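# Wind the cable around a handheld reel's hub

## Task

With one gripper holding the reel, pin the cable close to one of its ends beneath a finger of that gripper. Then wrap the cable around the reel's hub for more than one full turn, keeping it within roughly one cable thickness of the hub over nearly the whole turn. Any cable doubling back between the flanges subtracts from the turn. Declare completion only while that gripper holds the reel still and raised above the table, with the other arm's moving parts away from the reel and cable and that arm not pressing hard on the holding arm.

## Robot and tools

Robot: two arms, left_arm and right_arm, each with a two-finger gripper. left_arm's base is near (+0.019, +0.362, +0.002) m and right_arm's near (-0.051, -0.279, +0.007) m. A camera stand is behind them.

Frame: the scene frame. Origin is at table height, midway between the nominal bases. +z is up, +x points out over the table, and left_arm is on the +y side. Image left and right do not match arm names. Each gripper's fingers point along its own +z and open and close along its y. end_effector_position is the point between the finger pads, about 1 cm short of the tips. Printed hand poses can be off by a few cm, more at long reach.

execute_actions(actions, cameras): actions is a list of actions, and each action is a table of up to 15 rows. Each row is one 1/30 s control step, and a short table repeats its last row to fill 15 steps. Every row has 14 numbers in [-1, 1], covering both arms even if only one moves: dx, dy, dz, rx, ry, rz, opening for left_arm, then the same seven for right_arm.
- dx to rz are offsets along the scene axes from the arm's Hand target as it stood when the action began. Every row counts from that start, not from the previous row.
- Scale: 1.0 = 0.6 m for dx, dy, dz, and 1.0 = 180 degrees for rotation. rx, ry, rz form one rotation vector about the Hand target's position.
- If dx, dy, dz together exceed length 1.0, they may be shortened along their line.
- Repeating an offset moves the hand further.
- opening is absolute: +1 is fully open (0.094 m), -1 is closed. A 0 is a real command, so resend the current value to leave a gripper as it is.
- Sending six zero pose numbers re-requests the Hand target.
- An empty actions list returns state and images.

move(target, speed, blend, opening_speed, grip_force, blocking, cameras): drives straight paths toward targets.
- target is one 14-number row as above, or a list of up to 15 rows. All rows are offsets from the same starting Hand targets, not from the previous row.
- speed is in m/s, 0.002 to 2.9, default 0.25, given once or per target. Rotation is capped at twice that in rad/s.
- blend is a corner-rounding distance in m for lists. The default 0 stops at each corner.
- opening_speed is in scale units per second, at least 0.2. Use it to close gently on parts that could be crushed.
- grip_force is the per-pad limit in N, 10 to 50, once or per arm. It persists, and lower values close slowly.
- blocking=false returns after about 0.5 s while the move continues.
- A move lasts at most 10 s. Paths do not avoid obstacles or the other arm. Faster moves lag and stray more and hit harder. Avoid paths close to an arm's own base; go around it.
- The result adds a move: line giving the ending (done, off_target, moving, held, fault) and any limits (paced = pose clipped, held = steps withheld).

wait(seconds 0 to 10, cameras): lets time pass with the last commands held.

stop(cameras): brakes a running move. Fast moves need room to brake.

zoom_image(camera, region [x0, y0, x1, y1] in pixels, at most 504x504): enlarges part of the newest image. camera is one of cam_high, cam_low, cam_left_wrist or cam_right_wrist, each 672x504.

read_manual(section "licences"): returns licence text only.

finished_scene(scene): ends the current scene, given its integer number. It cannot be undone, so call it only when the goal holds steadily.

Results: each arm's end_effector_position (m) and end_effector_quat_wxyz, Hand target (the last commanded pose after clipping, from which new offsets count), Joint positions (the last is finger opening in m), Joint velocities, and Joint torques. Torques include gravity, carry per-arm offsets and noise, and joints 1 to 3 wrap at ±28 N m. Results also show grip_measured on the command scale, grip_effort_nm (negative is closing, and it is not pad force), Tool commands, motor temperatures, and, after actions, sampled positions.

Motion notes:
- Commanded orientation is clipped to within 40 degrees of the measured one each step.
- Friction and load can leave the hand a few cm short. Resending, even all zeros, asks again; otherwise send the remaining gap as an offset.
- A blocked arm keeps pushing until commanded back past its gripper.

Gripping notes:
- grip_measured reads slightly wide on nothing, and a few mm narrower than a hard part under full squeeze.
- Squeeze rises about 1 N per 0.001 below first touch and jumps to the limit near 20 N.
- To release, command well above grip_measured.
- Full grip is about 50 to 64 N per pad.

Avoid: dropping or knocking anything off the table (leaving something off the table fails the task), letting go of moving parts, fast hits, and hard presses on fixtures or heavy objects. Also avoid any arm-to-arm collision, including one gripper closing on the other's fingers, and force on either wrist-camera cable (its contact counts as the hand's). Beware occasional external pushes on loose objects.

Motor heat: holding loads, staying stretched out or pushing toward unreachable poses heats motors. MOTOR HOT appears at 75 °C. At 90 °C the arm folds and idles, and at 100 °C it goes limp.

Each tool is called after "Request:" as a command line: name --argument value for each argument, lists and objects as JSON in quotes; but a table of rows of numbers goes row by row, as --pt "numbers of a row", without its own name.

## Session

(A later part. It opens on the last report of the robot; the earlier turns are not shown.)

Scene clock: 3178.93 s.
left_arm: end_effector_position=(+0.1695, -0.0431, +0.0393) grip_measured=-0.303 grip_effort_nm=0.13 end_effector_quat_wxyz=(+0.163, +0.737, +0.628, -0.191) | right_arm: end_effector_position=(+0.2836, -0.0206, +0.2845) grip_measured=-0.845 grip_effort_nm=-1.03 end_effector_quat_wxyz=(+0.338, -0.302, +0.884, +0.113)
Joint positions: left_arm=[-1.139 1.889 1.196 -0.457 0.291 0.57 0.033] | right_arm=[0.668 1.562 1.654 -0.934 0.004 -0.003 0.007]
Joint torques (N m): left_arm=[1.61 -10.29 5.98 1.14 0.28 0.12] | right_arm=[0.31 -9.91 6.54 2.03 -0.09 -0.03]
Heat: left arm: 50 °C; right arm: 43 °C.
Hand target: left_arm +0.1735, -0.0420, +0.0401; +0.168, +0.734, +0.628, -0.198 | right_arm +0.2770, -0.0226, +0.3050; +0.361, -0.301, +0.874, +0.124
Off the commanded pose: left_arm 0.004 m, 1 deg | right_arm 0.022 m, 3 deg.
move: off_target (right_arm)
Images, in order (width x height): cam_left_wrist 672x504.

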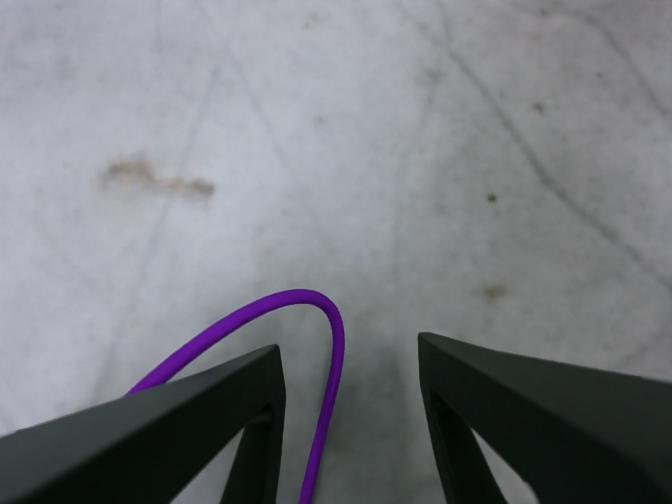

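Request:
execute_actions --actions '[]' --cameras '["cam_high","cam_low"]'

Request:
zoom_image --camera "cam_low" --region '[250, 70, 400, 240]'

Request:
zoom_image --camera "cam_high" --region '[180, 120, 400, 320]'

Scene clock: 3184.50 s.
left_arm: end_effector_position=(+0.1694, -0.0432, +0.0393) grip_measured=-0.303 grip_effort_nm=0.13 end_effector_quat_wxyz=(+0.163, +0.737, +0.628, -0.191) | right_arm: end_effector_position=(+0.2836, -0.0206, +0.2845) grip_measured=-0.845 grip_effort_nm=-1.03 end_effector_quat_wxyz=(+0.338, -0.302, +0.884, +0.113)
Joint positions: left_arm=[-1.139 1.889 1.196 -0.456 0.291 0.57 0.033] | right_arm=[0.668 1.562 1.654 -0.934 0.004 -0.002 0.007]
Joint velocities: within noise
Joint torques (N m): left_arm=[1.63 -10.3 5.94 1.15 0.32 0.07] | right_arm=[0.08 -9.99 6.49 2 -0.12 -0.03]
Motor temperatures (°C): left_arm=[32 43 50 39 32 33 30] | right_arm=[33 42 42 43 31 30 36]
Heat: left arm: 50 °C; right arm: 43 °C.
Hand target: left_arm +0.1736, -0.0420, +0.0401; +0.168, +0.734, +0.628, -0.197 | right_arm +0.2770, -0.0226, +0.3050; +0.361, -0.301, +0.874, +0.124
Tool commands: left_gripper/opening=-0.3 right_gripper/opening=-1.0
Off the commanded pose: left_arm 0.004 m, 1 deg | right_arm 0.022 m, 3 deg.
Images, in order (width x height): cam_high 672x504, cam_low 672x504.

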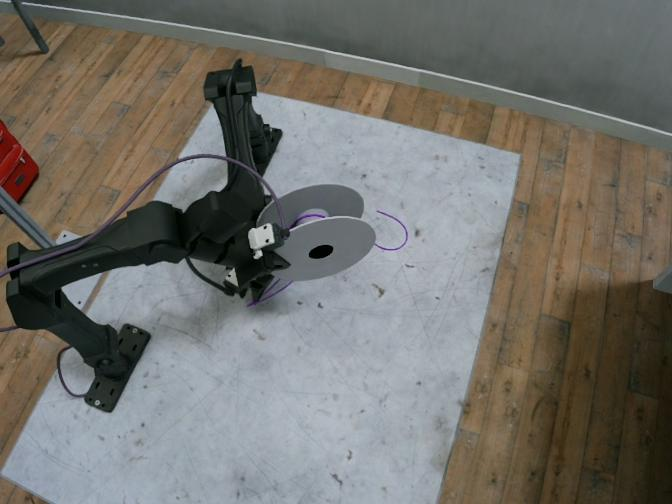

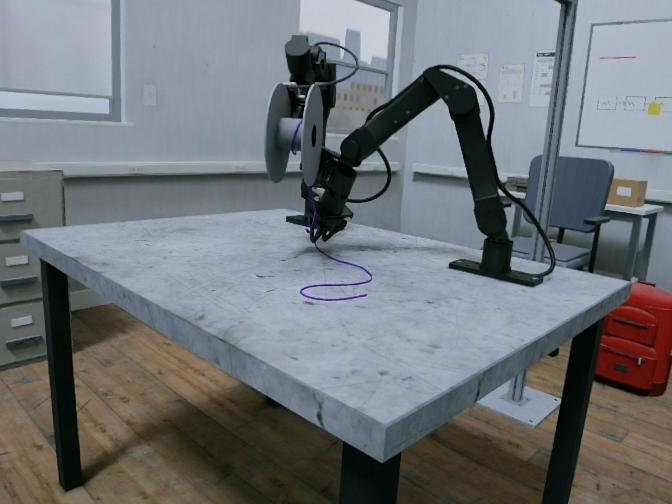

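Scaled by 2.965.

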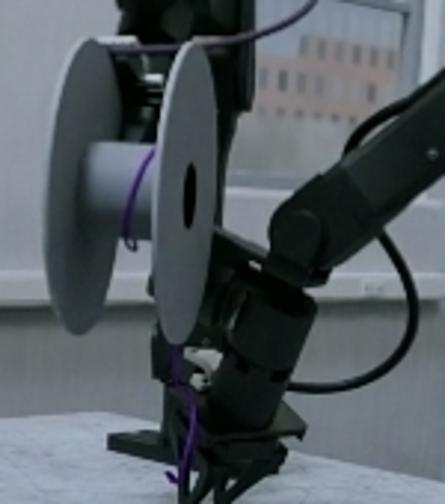

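Scaled by 2.291.

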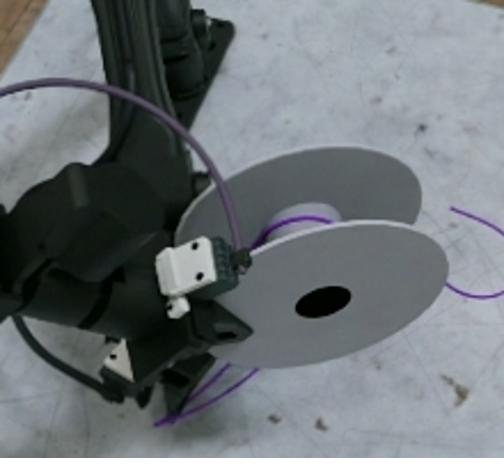

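Request:
move --pt "-0.0393 0.0117 0.025 0 0 0.1 -0.3 0 0 0 0 0 0 -1" --pt "-0.0293 -0.0117 0.0167 0 0 0.1667 -0.3 0 0 0 0 0 0 -1" --pt "-0.0027 -0.0458 -0.0083 0 0 0.1667 -0.3 0 0 0 0 0 0 -1" --speed 0.06 --blend '[0.01,0.005,0]' --cameras '["cam_high","cam_low","cam_left_wrist"]'

Scene clock: 3213.87 s.
left_arm: end_effector_position=(+0.1669, -0.0604, +0.0358) grip_measured=-0.303 grip_effort_nm=0.13 end_effector_quat_wxyz=(+0.207, +0.547, +0.798, -0.143) | right_arm: end_effector_position=(+0.2802, -0.0232, +0.2808) grip_measured=-0.845 grip_effort_nm=-1.03 end_effector_quat_wxyz=(+0.328, -0.303, +0.888, +0.109)
Joint positions: left_arm=[-1.285 1.885 1.163 -0.34 -0.018 -0.037 0.033] | right_arm=[0.668 1.562 1.654 -0.957 0.004 -0.002 0.007]
Joint torques (N m): left_arm=[0.42 -7.94 8.77 1.33 0.02 0.05] | right_arm=[0.14 -9.98 6.56 2.22 -0.08 -0.04]
Heat: left arm: 51 °C; right arm: 42 °C.
Hand target: left_arm +0.1718, -0.0695, +0.0351; +0.213, +0.546, +0.796, -0.147 | right_arm +0.2770, -0.0226, +0.3050; +0.361, -0.301, +0.874, +0.124
Off the commanded pose: left_arm 0.010 m, 1 deg | right_arm 0.024 m, 5 deg.
move: off_target (right_arm)
Images, in order (width x height): cam_high 672x504, cam_low 672x504, cam_left_wrist 672x504.

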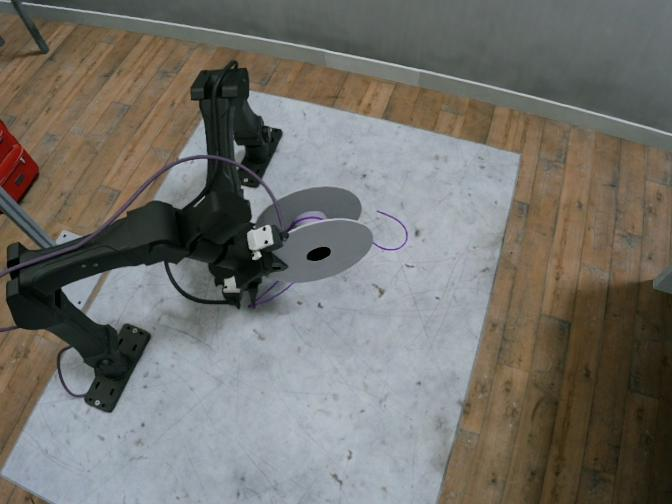

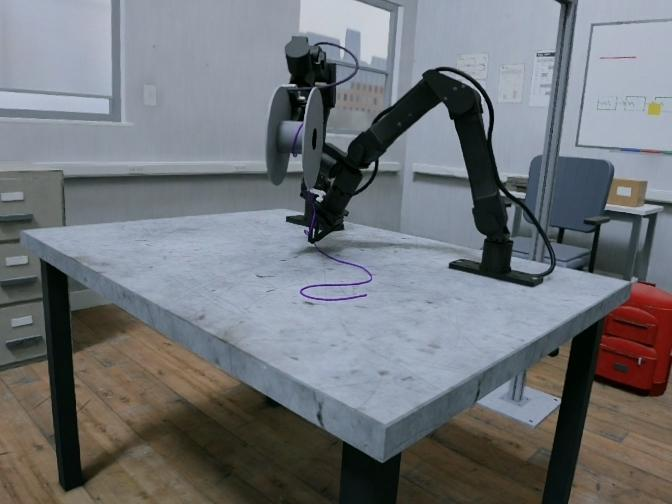

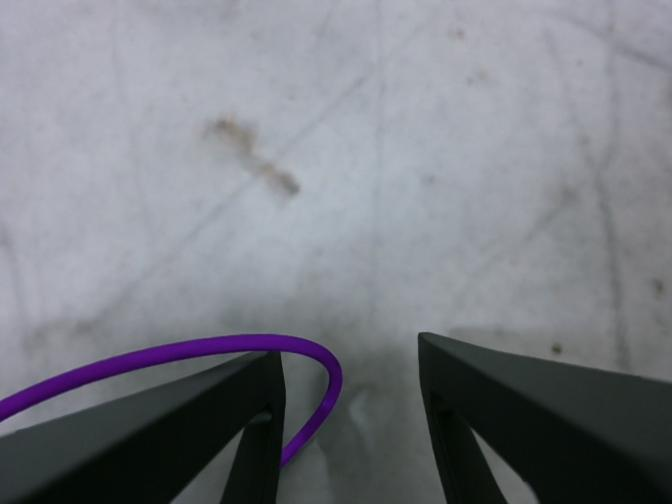

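Request:
move --target '[0.0018,0.0057,-0.0318,0,0,0,-0.3,0,0,0,0,0,0,-1]' --speed 0.03 --cameras '["cam_left_wrist"]'

Scene clock: 3248.53 s.
left_arm: end_effector_position=(+0.1717, -0.0682, +0.0290) grip_measured=-0.303 grip_effort_nm=0.13 end_effector_quat_wxyz=(+0.221, +0.544, +0.795, -0.152) | right_arm: end_effector_position=(+0.2802, -0.0232, +0.2808) grip_measured=-0.845 grip_effort_nm=-1.03 end_effector_quat_wxyz=(+0.328, -0.303, +0.888, +0.109)
Joint positions: left_arm=[-1.281 1.911 1.149 -0.266 -0.018 -0.033 0.033] | right_arm=[0.668 1.562 1.654 -0.957 0.004 -0.002 0.007]
Joint torques (N m): left_arm=[0.53 -7.92 6.06 1.41 0.03 0.08] | right_arm=[0.25 -10.09 6.38 2.23 -0.12 -0.05]
Heat: left arm: 52 °C; right arm: 42 °C.
Hand target: left_arm +0.1729, -0.0661, +0.0160; +0.213, +0.546, +0.796, -0.147 | right_arm +0.2770, -0.0226, +0.3050; +0.361, -0.301, +0.874, +0.124
Off the commanded pose: left_arm 0.013 m, 1 deg | right_arm 0.024 m, 4 deg.
move: off_target (left_arm, right_arm)
Images, in order (width x height): cam_left_wrist 672x504.

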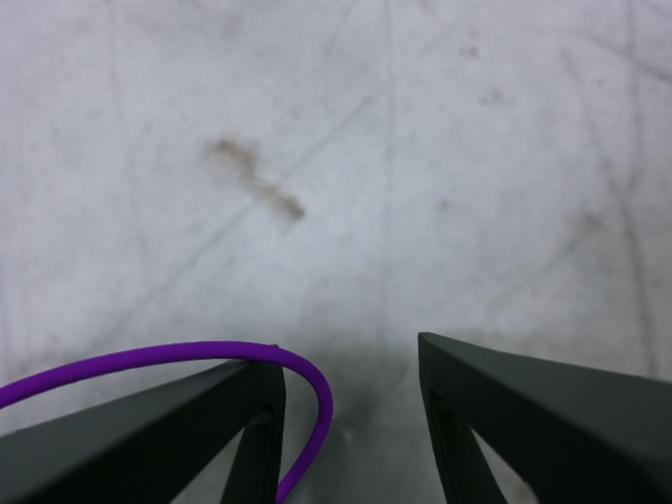

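Request:
move --target '[-0.005,0.0183,-0.0167,0,0,0,-0.3,0,0,0,0,0,0,-1]' --speed 0.03 --cameras '["cam_left_wrist","cam_low"]'

Scene clock: 3270.17 s.
left_arm: end_effector_position=(+0.1724, -0.0692, +0.0226) grip_measured=-0.303 grip_effort_nm=0.13 end_effector_quat_wxyz=(+0.235, +0.541, +0.791, -0.164) | right_arm: end_effector_position=(+0.2802, -0.0232, +0.2808) grip_measured=-0.845 grip_effort_nm=-1.03 end_effector_quat_wxyz=(+0.328, -0.303, +0.888, +0.109)
Joint positions: left_arm=[-1.279 1.911 1.095 -0.173 -0.015 -0.033 0.033] | right_arm=[0.668 1.562 1.654 -0.957 0.004 -0.002 0.007]
Joint torques (N m): left_arm=[0.57 -8.96 4.89 1.06 0.01 0.08] | right_arm=[0.23 -10 6.41 2.17 -0.07 -0.04]
Heat: left arm: 50 °C; right arm: 42 °C.
Hand target: left_arm +0.1700, -0.0551, +0.0059; +0.213, +0.546, +0.797, -0.147 | right_arm +0.2770, -0.0226, +0.3050; +0.361, -0.301, +0.874, +0.124
Off the commanded pose: left_arm 0.022 m, 3 deg | right_arm 0.024 m, 4 deg.
move: off_target (left_arm, right_arm)
Images, in order (width x height): cam_low 672x504, cam_left_wrist 672x504.

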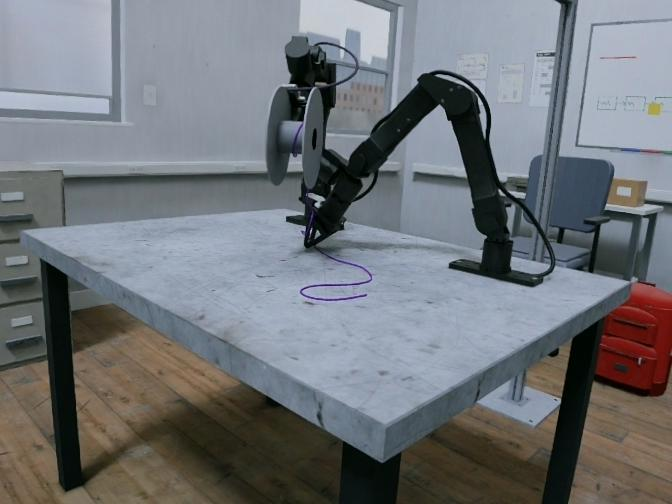

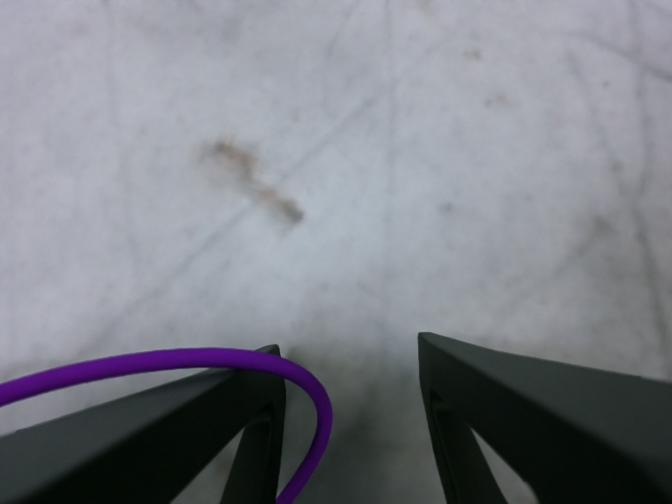

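Request:
zoom_image --camera "cam_left_wrist" --region '[180, 260, 520, 504]'

Request:
zoom_image --camera "cam_low" --region '[270, 180, 380, 280]'

Scaled by 1.482.

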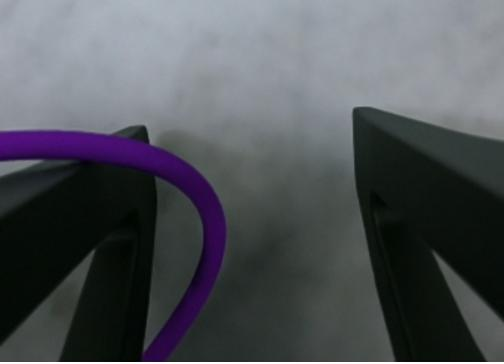

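Scaled by 4.582.

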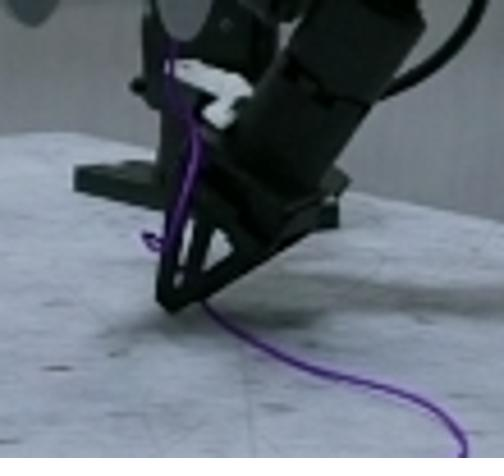

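Request:
move --target '[0.0017,-0.0183,0.0368,0,0,0,-0.3,0,0,0,0,0,0,-1]' --speed 0.03 --cameras '["cam_left_wrist"]'

Request:
zoom_image --camera "cam_left_wrist" --region '[180, 260, 520, 504]'

Scene clock: 3328.40 s.
left_arm: end_effector_position=(+0.1703, -0.0633, +0.0241) grip_measured=-0.303 grip_effort_nm=0.13 end_effector_quat_wxyz=(+0.214, +0.545, +0.797, -0.149) | right_arm: end_effector_position=(+0.2802, -0.0232, +0.2808) grip_measured=-0.845 grip_effort_nm=-1.03 end_effector_quat_wxyz=(+0.328, -0.303, +0.888, +0.109)
Joint positions: left_arm=[-1.279 1.911 1.135 -0.267 -0.015 -0.033 0.033] | right_arm=[0.668 1.562 1.654 -0.957 0.004 -0.002 0.007]
Joint torques (N m): left_arm=[-0.16 -9.81 8.51 0.97 -0.04 0.01] | right_arm=[0.27 -10.19 6.28 2.2 -0.09 -0.04]
Heat: left arm: 49 °C; right arm: 42 °C.
Hand target: left_arm +0.1710, -0.0661, +0.0280; +0.213, +0.546, +0.796, -0.147 | right_arm +0.2770, -0.0226, +0.3050; +0.361, -0.301, +0.874, +0.124
Off the commanded pose: left_arm 0.005 m, 0 deg | right_arm 0.024 m, 4 deg.
move: off_target (right_arm)
Images, in order (width x height): cam_left_wrist 672x504.

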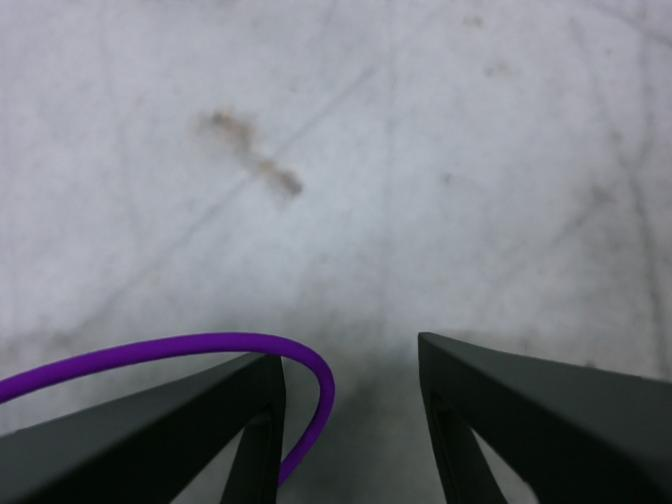

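Scaled by 1.482.

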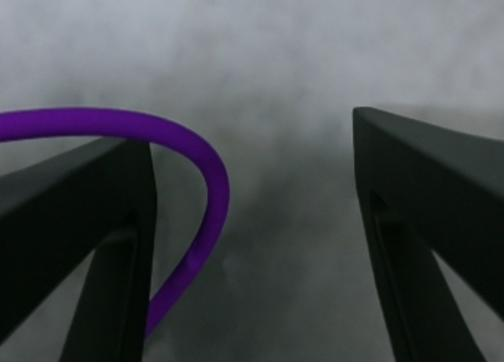

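Request:
move --target '[0,0,0,0,0,0,-1,0,0,0,0,0,0,-1]' --opening_speed 0.4 --cameras '["cam_left_wrist","cam_low","cam_high"]'

Request:
zoom_image --camera "cam_left_wrist" --region '[180, 260, 520, 504]'

Request:
zoom_image --camera "cam_low" --region '[270, 130, 380, 280]'

Scene clock: 3340.87 s.
left_arm: end_effector_position=(+0.1702, -0.0630, +0.0239) grip_measured=-0.957 grip_effort_nm=-0.99 end_effector_quat_wxyz=(+0.214, +0.545, +0.797, -0.148) | right_arm: end_effector_position=(+0.2802, -0.0232, +0.2808) grip_measured=-0.845 grip_effort_nm=-1.03 end_effector_quat_wxyz=(+0.328, -0.303, +0.888, +0.109)
Joint positions: left_arm=[-1.279 1.911 1.135 -0.269 -0.015 -0.033 0.002] | right_arm=[0.668 1.562 1.654 -0.957 0.004 -0.002 0.007]
Joint torques (N m): left_arm=[-0.17 -9.81 8.58 0.96 -0.05 0.01] | right_arm=[0.32 -9.89 6.38 2.21 -0.09 -0.03]
Heat: left arm: 51 °C; right arm: 42 °C.
Hand target: left_arm +0.1710, -0.0660, +0.0280; +0.213, +0.546, +0.797, -0.147 | right_arm +0.2770, -0.0226, +0.3050; +0.361, -0.301, +0.874, +0.124
Off the commanded pose: left_arm 0.005 m, 0 deg | right_arm 0.024 m, 4 deg.
move: off_target (right_arm)
Images, in order (width x height): cam_high 672x504, cam_low 672x504, cam_left_wrist 672x504.

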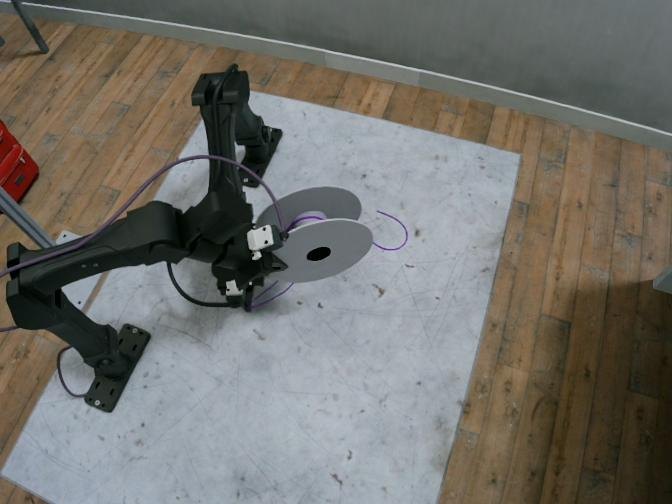

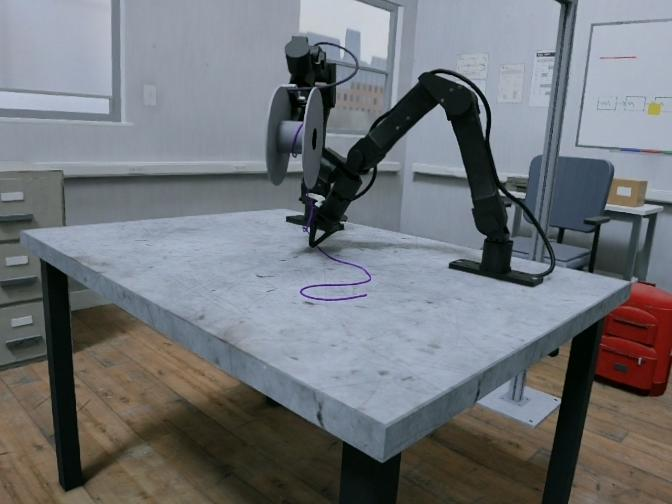

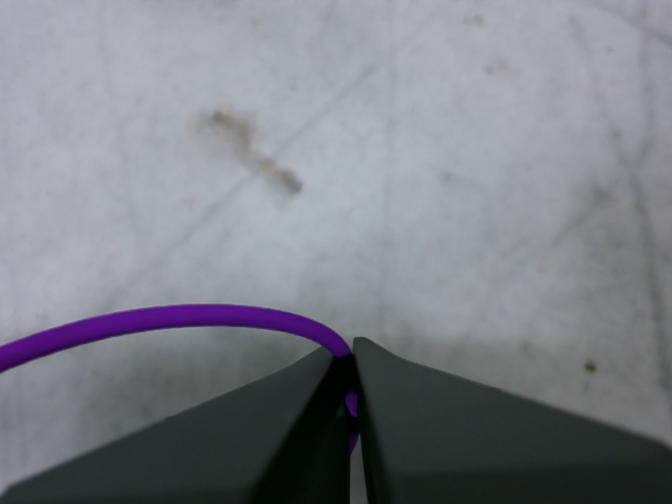

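Scaled by 1.482.

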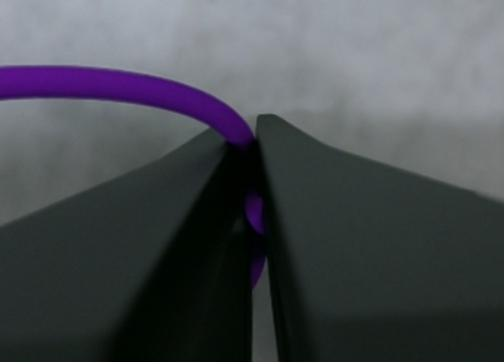

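Scaled by 3.360.

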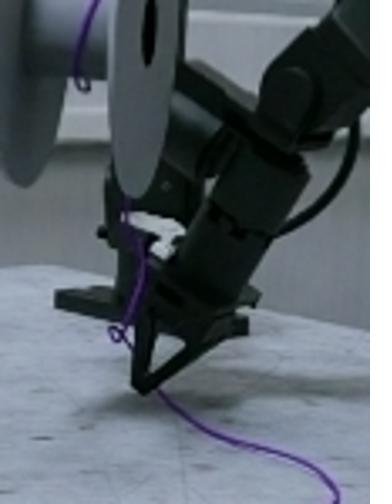

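Request:
move --pt "-0.0217 0.0517 0.095 0 0 0 -1 0 0 0 0 0 0 -1" --pt "-0.035 0.2267 0.095 0 0 0 -1 0 0 0 0 0 0 -1" --pt "0.0317 0.3933 0.0867 0 0 0 -1 0 0 0 0 0 0 -1" --speed 0.12 --blend '[0.03,0.04,0]' --cameras '["cam_high","cam_low","cam_left_wrist"]'

Scene clock: 3398.90 s.
left_arm: end_effector_position=(+0.1966, +0.1664, +0.0801) grip_measured=-0.959 grip_effort_nm=-1.03 end_effector_quat_wxyz=(+0.219, +0.544, +0.797, -0.142) | right_arm: end_effector_position=(+0.2802, -0.0232, +0.2808) grip_measured=-0.845 grip_effort_nm=-1.03 end_effector_quat_wxyz=(+0.328, -0.303, +0.888, +0.109)
Joint positions: left_arm=[-0.711 1.114 0.637 -0.621 0.246 0.469 0.002] | right_arm=[0.668 1.562 1.654 -0.957 0.004 -0.002 0.007]
Joint torques (N m): left_arm=[0.46 -4.52 6.6 0.83 0.23 0.09] | right_arm=[0.29 -10.03 6.74 2.2 -0.09 0]
Heat: left arm: 53 °C; right arm: 43 °C.
Hand target: left_arm +0.1900, +0.1699, +0.0800; +0.213, +0.546, +0.797, -0.147 | right_arm +0.2770, -0.0226, +0.3050; +0.361, -0.301, +0.874, +0.124
Off the commanded pose: left_arm 0.008 m, 1 deg | right_arm 0.024 m, 4 deg.
move: off_target (right_arm)
Images, in order (width x height): cam_high 672x504, cam_low 672x504, cam_left_wrist 672x504.

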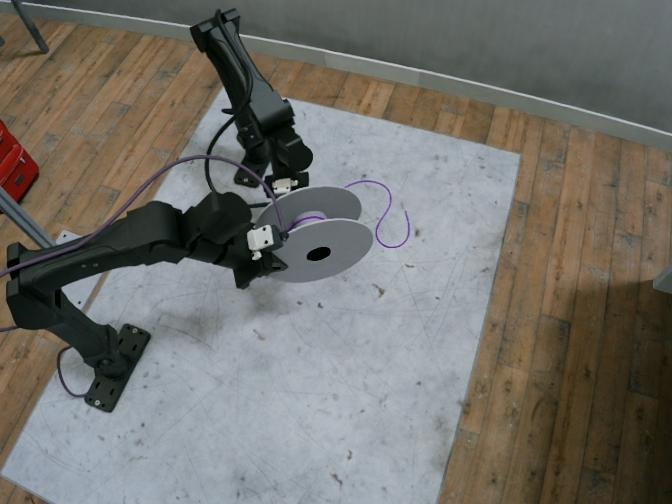

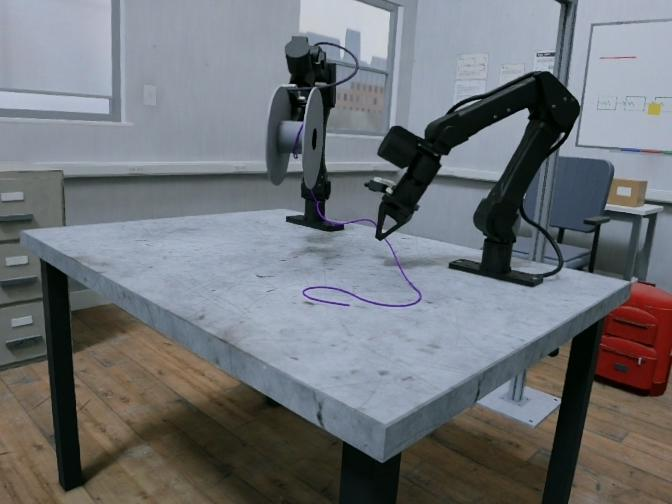

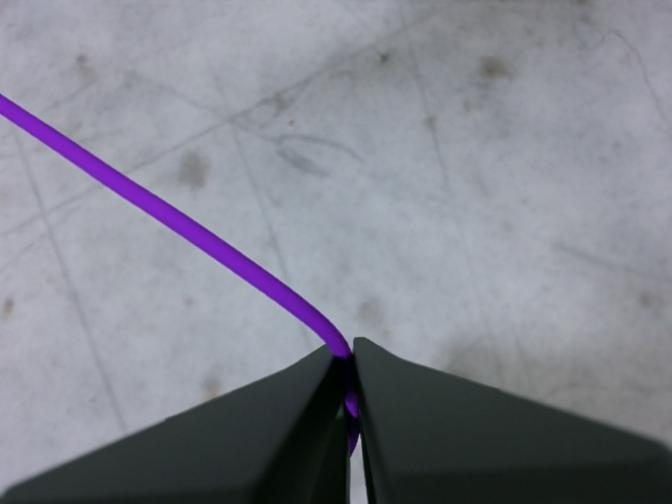

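Request:
zoom_image --camera "cam_low" --region '[255, 70, 435, 250]'

Request:
zoom_image --camera "cam_high" --region '[220, 150, 420, 310]'

Scaled by 2.800.

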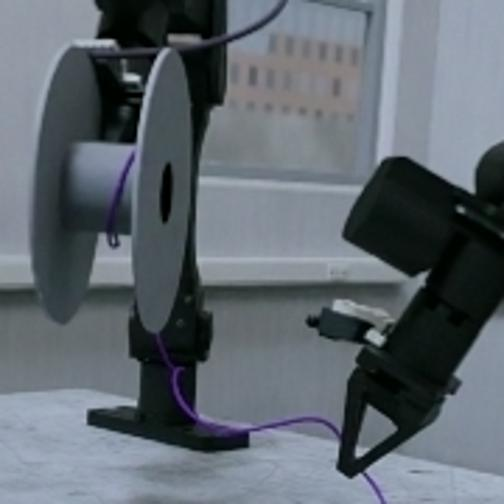

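Scaled by 2.520.

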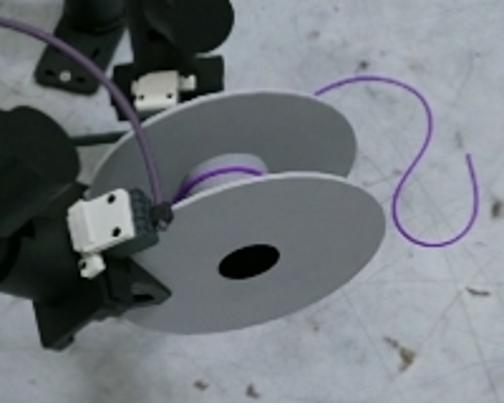

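Request:
move --pt "0.1333 0.1085 0.0167 0 0 0 -1 0 0 0 0 0 0 -1" --pt "0.2833 0.1502 0.0583 -0.0069 -0.1391 -0.0754 -1 0 0 0 0 0 0 -1" --pt "0.4312 0.1645 0.1 -0.0137 -0.2782 -0.1507 -1 0 0 0 0 0 0 -1" --speed 0.12 --blend '[0.03,0.03,0]' --cameras '["cam_high","cam_low","cam_left_wrist"]'

Request:
zoom_image --camera "cam_low" --region '[255, 70, 435, 250]'

Request:
zoom_image --camera "cam_high" --region '[220, 120, 440, 310]'

Scene clock: 3421.17 s.
left_arm: end_effector_position=(+0.4419, +0.2683, +0.1380) grip_measured=-0.959 grip_effort_nm=-1.03 end_effector_quat_wxyz=(+0.492, +0.719, +0.489, +0.036) | right_arm: end_effector_position=(+0.2802, -0.0232, +0.2808) grip_measured=-0.845 grip_effort_nm=-1.03 end_effector_quat_wxyz=(+0.328, -0.303, +0.888, +0.109)
Joint positions: left_arm=[0.041 1.68 1.027 -0.17 0.795 1.702 0.002] | right_arm=[0.668 1.562 1.654 -0.957 0.004 -0.002 0.007]
Joint torques (N m): left_arm=[0.54 -6.31 9.1 1.41 0.47 0.04] | right_arm=[0.09 -10.02 6.5 2.22 -0.09 -0.03]
Heat: left arm: 51 °C; right arm: 43 °C.
Hand target: left_arm +0.4487, +0.2686, +0.1401; +0.499, +0.718, +0.483, +0.035 | right_arm +0.2770, -0.0226, +0.3050; +0.361, -0.301, +0.874, +0.124
Off the commanded pose: left_arm 0.007 m, 1 deg | right_arm 0.024 m, 4 deg.
move: off_target (right_arm)
Images, in order (width x height): cam_high 672x504, cam_low 672x504, cam_left_wrist 672x504.

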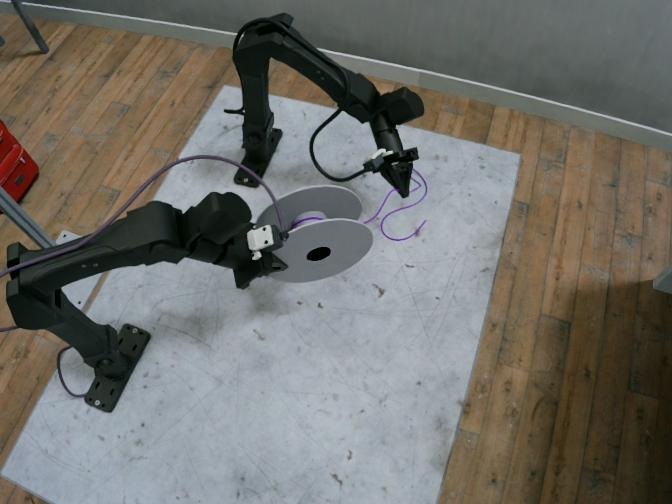

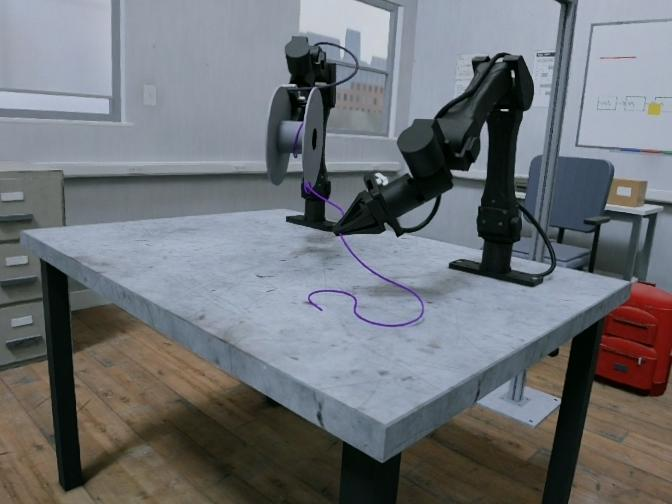

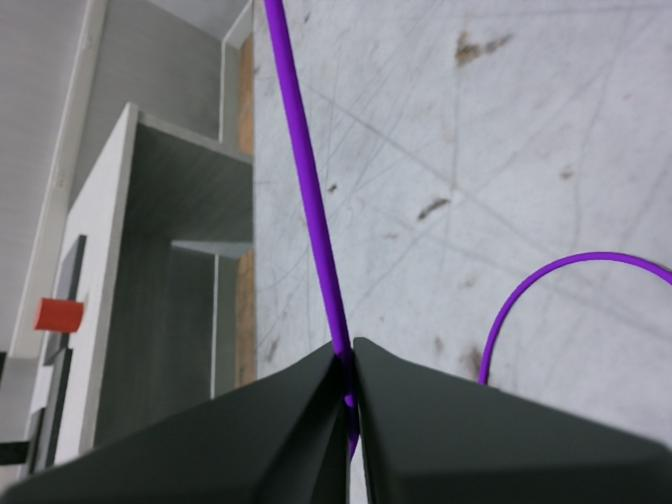

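Scaled by 2.800.

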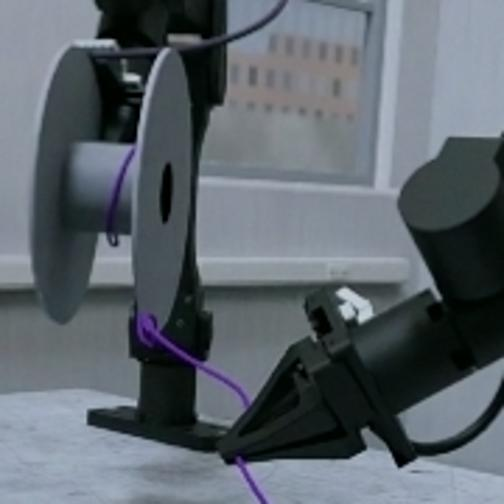

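Scaled by 2.291.

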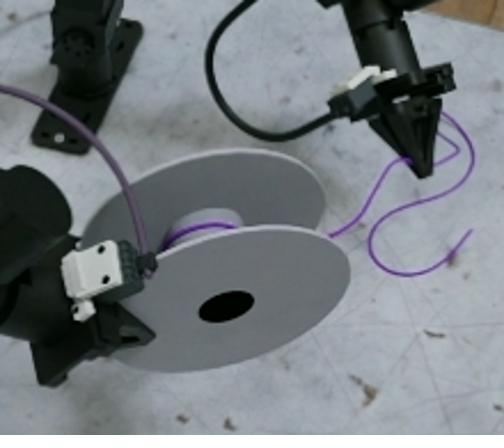

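Request:
zoom_image --camera "cam_low" --region '[285, 150, 355, 240]'

Request:
zoom_image --camera "cam_low" --region '[270, 110, 330, 170]'

Request:
execute_actions --actions '[]' --cameras '["cam_right_wrist"]'

Scaled by 5.600.

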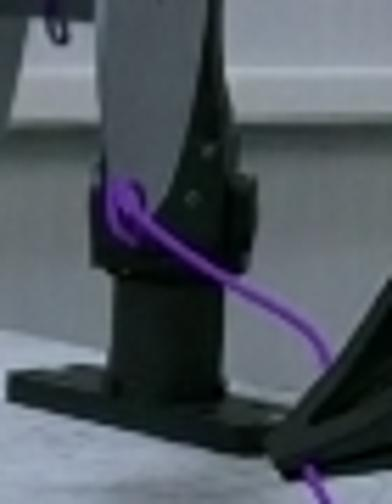

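Scaled by 8.400.

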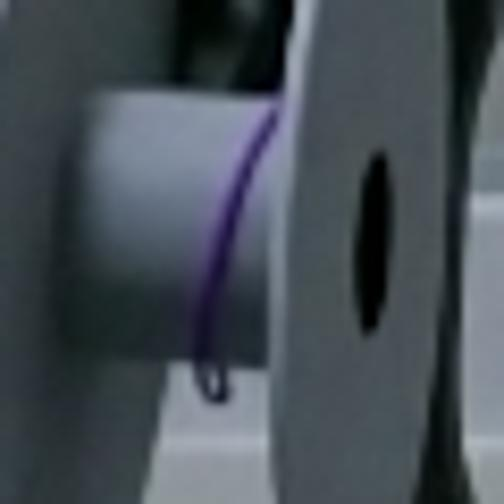

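Scene clock: 3426.47 s.
left_arm: end_effector_position=(+0.4419, +0.2683, +0.1381) grip_measured=-0.959 grip_effort_nm=-1.03 end_effector_quat_wxyz=(+0.492, +0.719, +0.489, +0.036) | right_arm: end_effector_position=(+0.2802, -0.0232, +0.2808) grip_measured=-0.845 grip_effort_nm=-1.03 end_effector_quat_wxyz=(+0.328, -0.303, +0.888, +0.109)
Joint positions: left_arm=[0.041 1.68 1.027 -0.169 0.796 1.702 0.002] | right_arm=[0.668 1.562 1.654 -0.957 0.004 -0.002 0.007]
Joint velocities: within noise
Joint torques (N m): left_arm=[0.5 -6.28 9.11 1.42 0.49 0.03] | right_arm=[0.32 -10.06 6.46 2.18 -0.12 -0.02]
Motor temperatures (°C): left_arm=[32 43 52 39 32 33 32] | right_arm=[33 42 43 42 31 30 36]
Heat: left arm: 52 °C; right arm: 43 °C.
Hand target: left_arm +0.4487, +0.2686, +0.1401; +0.499, +0.718, +0.483, +0.035 | right_arm +0.2770, -0.0226, +0.3050; +0.361, -0.301, +0.874, +0.124
Tool commands: left_gripper/opening=-1.0 right_gripper/opening=-1.0
Off the commanded pose: left_arm 0.007 m, 1 deg | right_arm 0.024 m, 4 deg.
Images, in order (width x height): cam_right_wrist 672x504.

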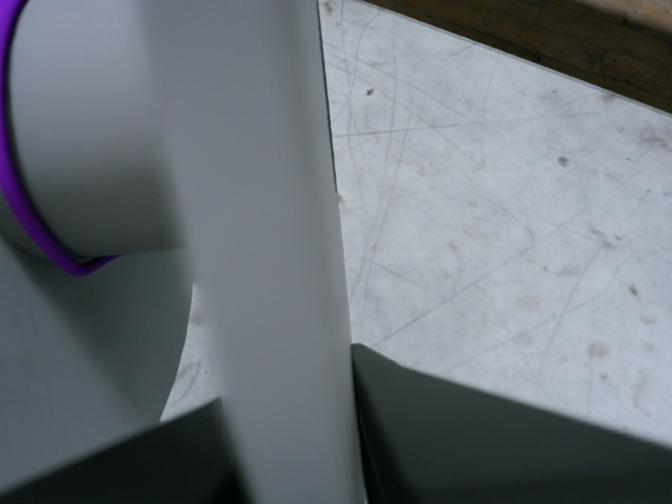

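Request:
move --target '[0.029,0.0228,-0.0195,0,0,0,-1,0,0,0,0,0,0,-1]' --speed 0.05 --cameras '["cam_low","cam_left_wrist"]'

Request:
zoom_image --camera "cam_low" --region '[275, 140, 355, 240]'

Scene clock: 3459.27 s.
left_arm: end_effector_position=(+0.4600, +0.2818, +0.1278) grip_measured=-0.959 grip_effort_nm=-1.03 end_effector_quat_wxyz=(+0.493, +0.719, +0.488, +0.038) | right_arm: end_effector_position=(+0.2802, -0.0232, +0.2808) grip_measured=-0.845 grip_effort_nm=-1.03 end_effector_quat_wxyz=(+0.328, -0.303, +0.888, +0.109)
Joint positions: left_arm=[0.076 1.768 1.089 -0.166 0.819 1.739 0.002] | right_arm=[0.668 1.562 1.654 -0.957 0.004 -0.002 0.007]
Joint torques (N m): left_arm=[0.59 -7.12 9.01 1.37 0.52 0.01] | right_arm=[0.21 -10.02 6.38 2.23 -0.07 -0.02]
Motor temperatures (°C): left_arm=[32 42 55 41 32 33 32] | right_arm=[33 42 43 42 31 30 36]
Heat: left arm: 55 °C; right arm: 43 °C.
Hand target: left_arm +0.4661, +0.2824, +0.1283; +0.499, +0.718, +0.484, +0.035 | right_arm +0.2770, -0.0226, +0.3050; +0.361, -0.301, +0.874, +0.124
Off the commanded pose: left_arm 0.006 m, 1 deg | right_arm 0.024 m, 4 deg.
move: off_target (right_arm)
Images, in order (width x height): cam_low 672x504, cam_left_wrist 672x504.

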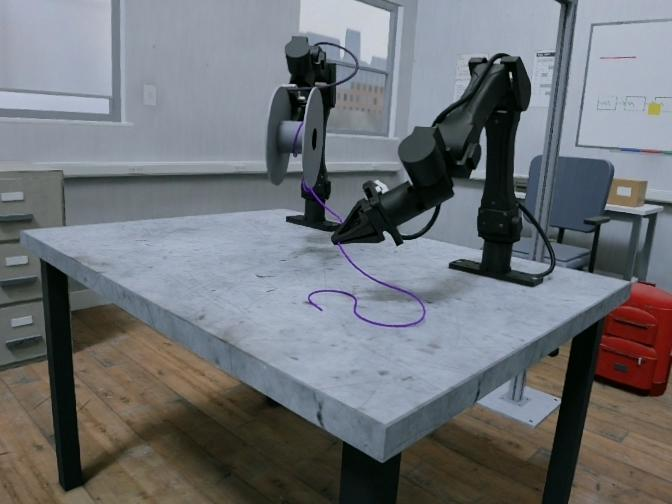

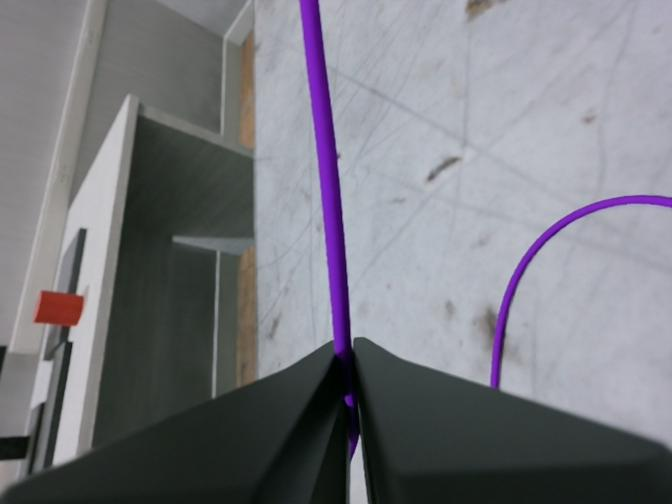

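Scaled by 5.040.

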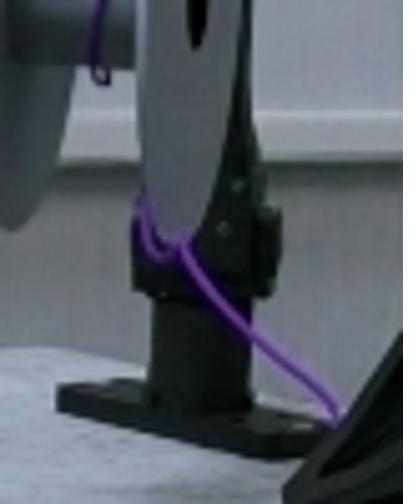

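Request:
move --pt "0.0203 0.0117 0.1235 -0.0219 -0.0171 0 -1 0 0 0 0 0 0 -1" --pt "0.0198 0.0112 0.2525 -0.0438 -0.0342 0 -1 0 0 0 0 0 0 -1" --speed 0.1 --blend '[0.03,0]' --cameras '["cam_low","cam_left_wrist","cam_high"]'

Request:
zoom_image --camera "cam_low" --region '[255, 70, 415, 230]'

Request:
zoom_image --camera "cam_high" --region '[240, 150, 460, 310]'

Scene clock: 3545.30 s.
left_arm: end_effector_position=(+0.4852, +0.2887, +0.2574) grip_measured=-0.959 grip_effort_nm=-1.03 end_effector_quat_wxyz=(+0.564, +0.682, +0.464, +0.037) | right_arm: end_effector_position=(+0.2802, -0.0232, +0.2808) grip_measured=-0.845 grip_effort_nm=-1.03 end_effector_quat_wxyz=(+0.328, -0.303, +0.888, +0.109)
Joint positions: left_arm=[0.119 1.726 1.428 -0.38 0.956 1.621 0.002] | right_arm=[0.668 1.562 1.654 -0.957 0.004 -0.002 0.007]
Joint torques (N m): left_arm=[0.66 -12.4 9.61 1.14 0.49 -0.12] | right_arm=[0.12 -9.92 6.46 2.23 -0.1 -0.01]
Motor temperatures (°C): left_arm=[32 45 56 42 32 33 33] | right_arm=[33 42 43 42 31 30 36]
Heat: left arm: 56 °C; right arm: 43 °C.
Hand target: left_arm +0.4780, +0.2890, +0.2799; +0.573, +0.679, +0.457, +0.040 | right_arm +0.2770, -0.0226, +0.3050; +0.361, -0.301, +0.874, +0.124
Off the commanded pose: left_arm 0.024 m, 1 deg | right_arm 0.024 m, 4 deg.
move: off_target (left_arm, right_arm)
Images, in order (width x height): cam_high 672x504, cam_low 672x504, cam_left_wrist 672x504.

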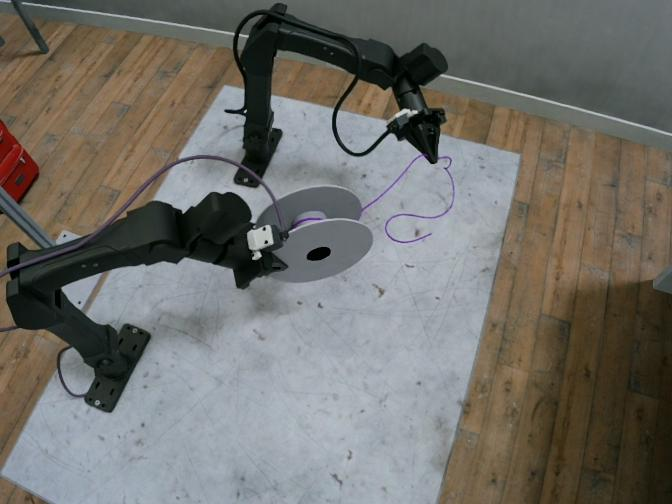

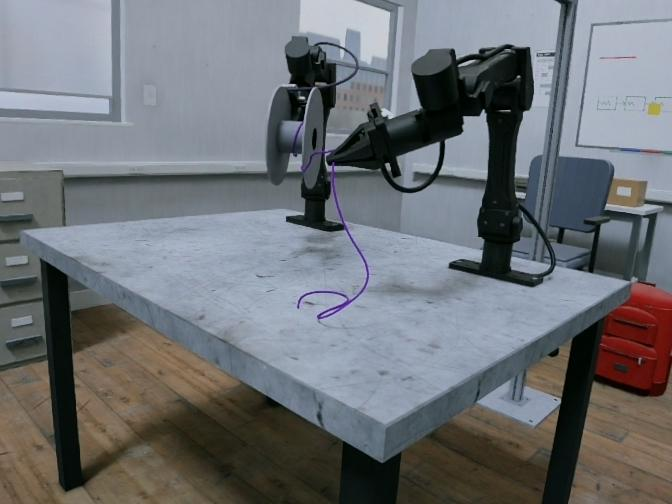

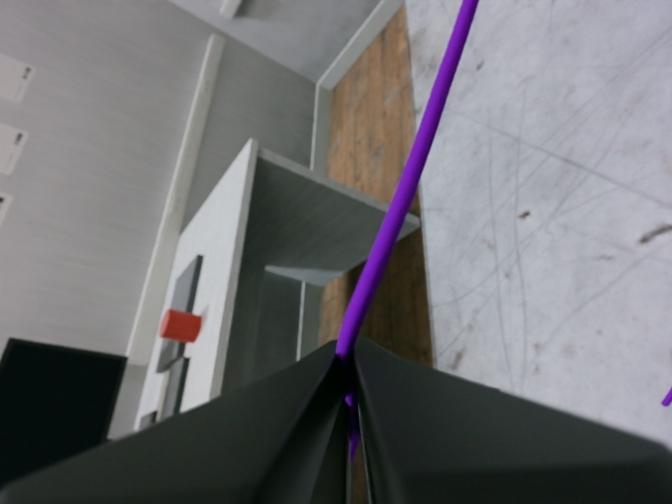

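Scaled by 3.150.

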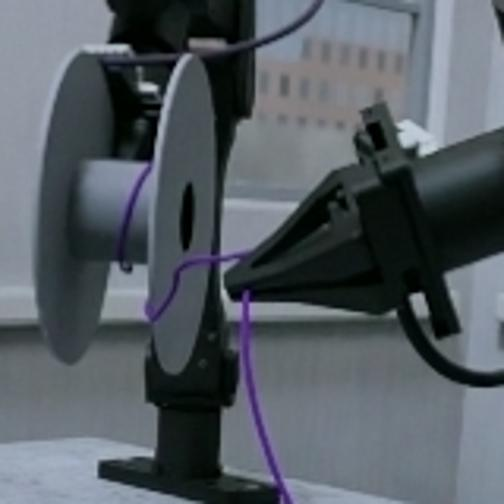

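Scaled by 2.291.

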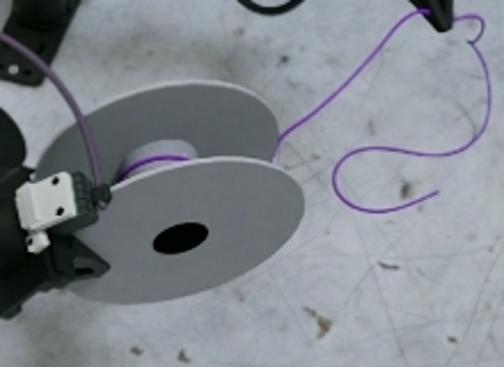

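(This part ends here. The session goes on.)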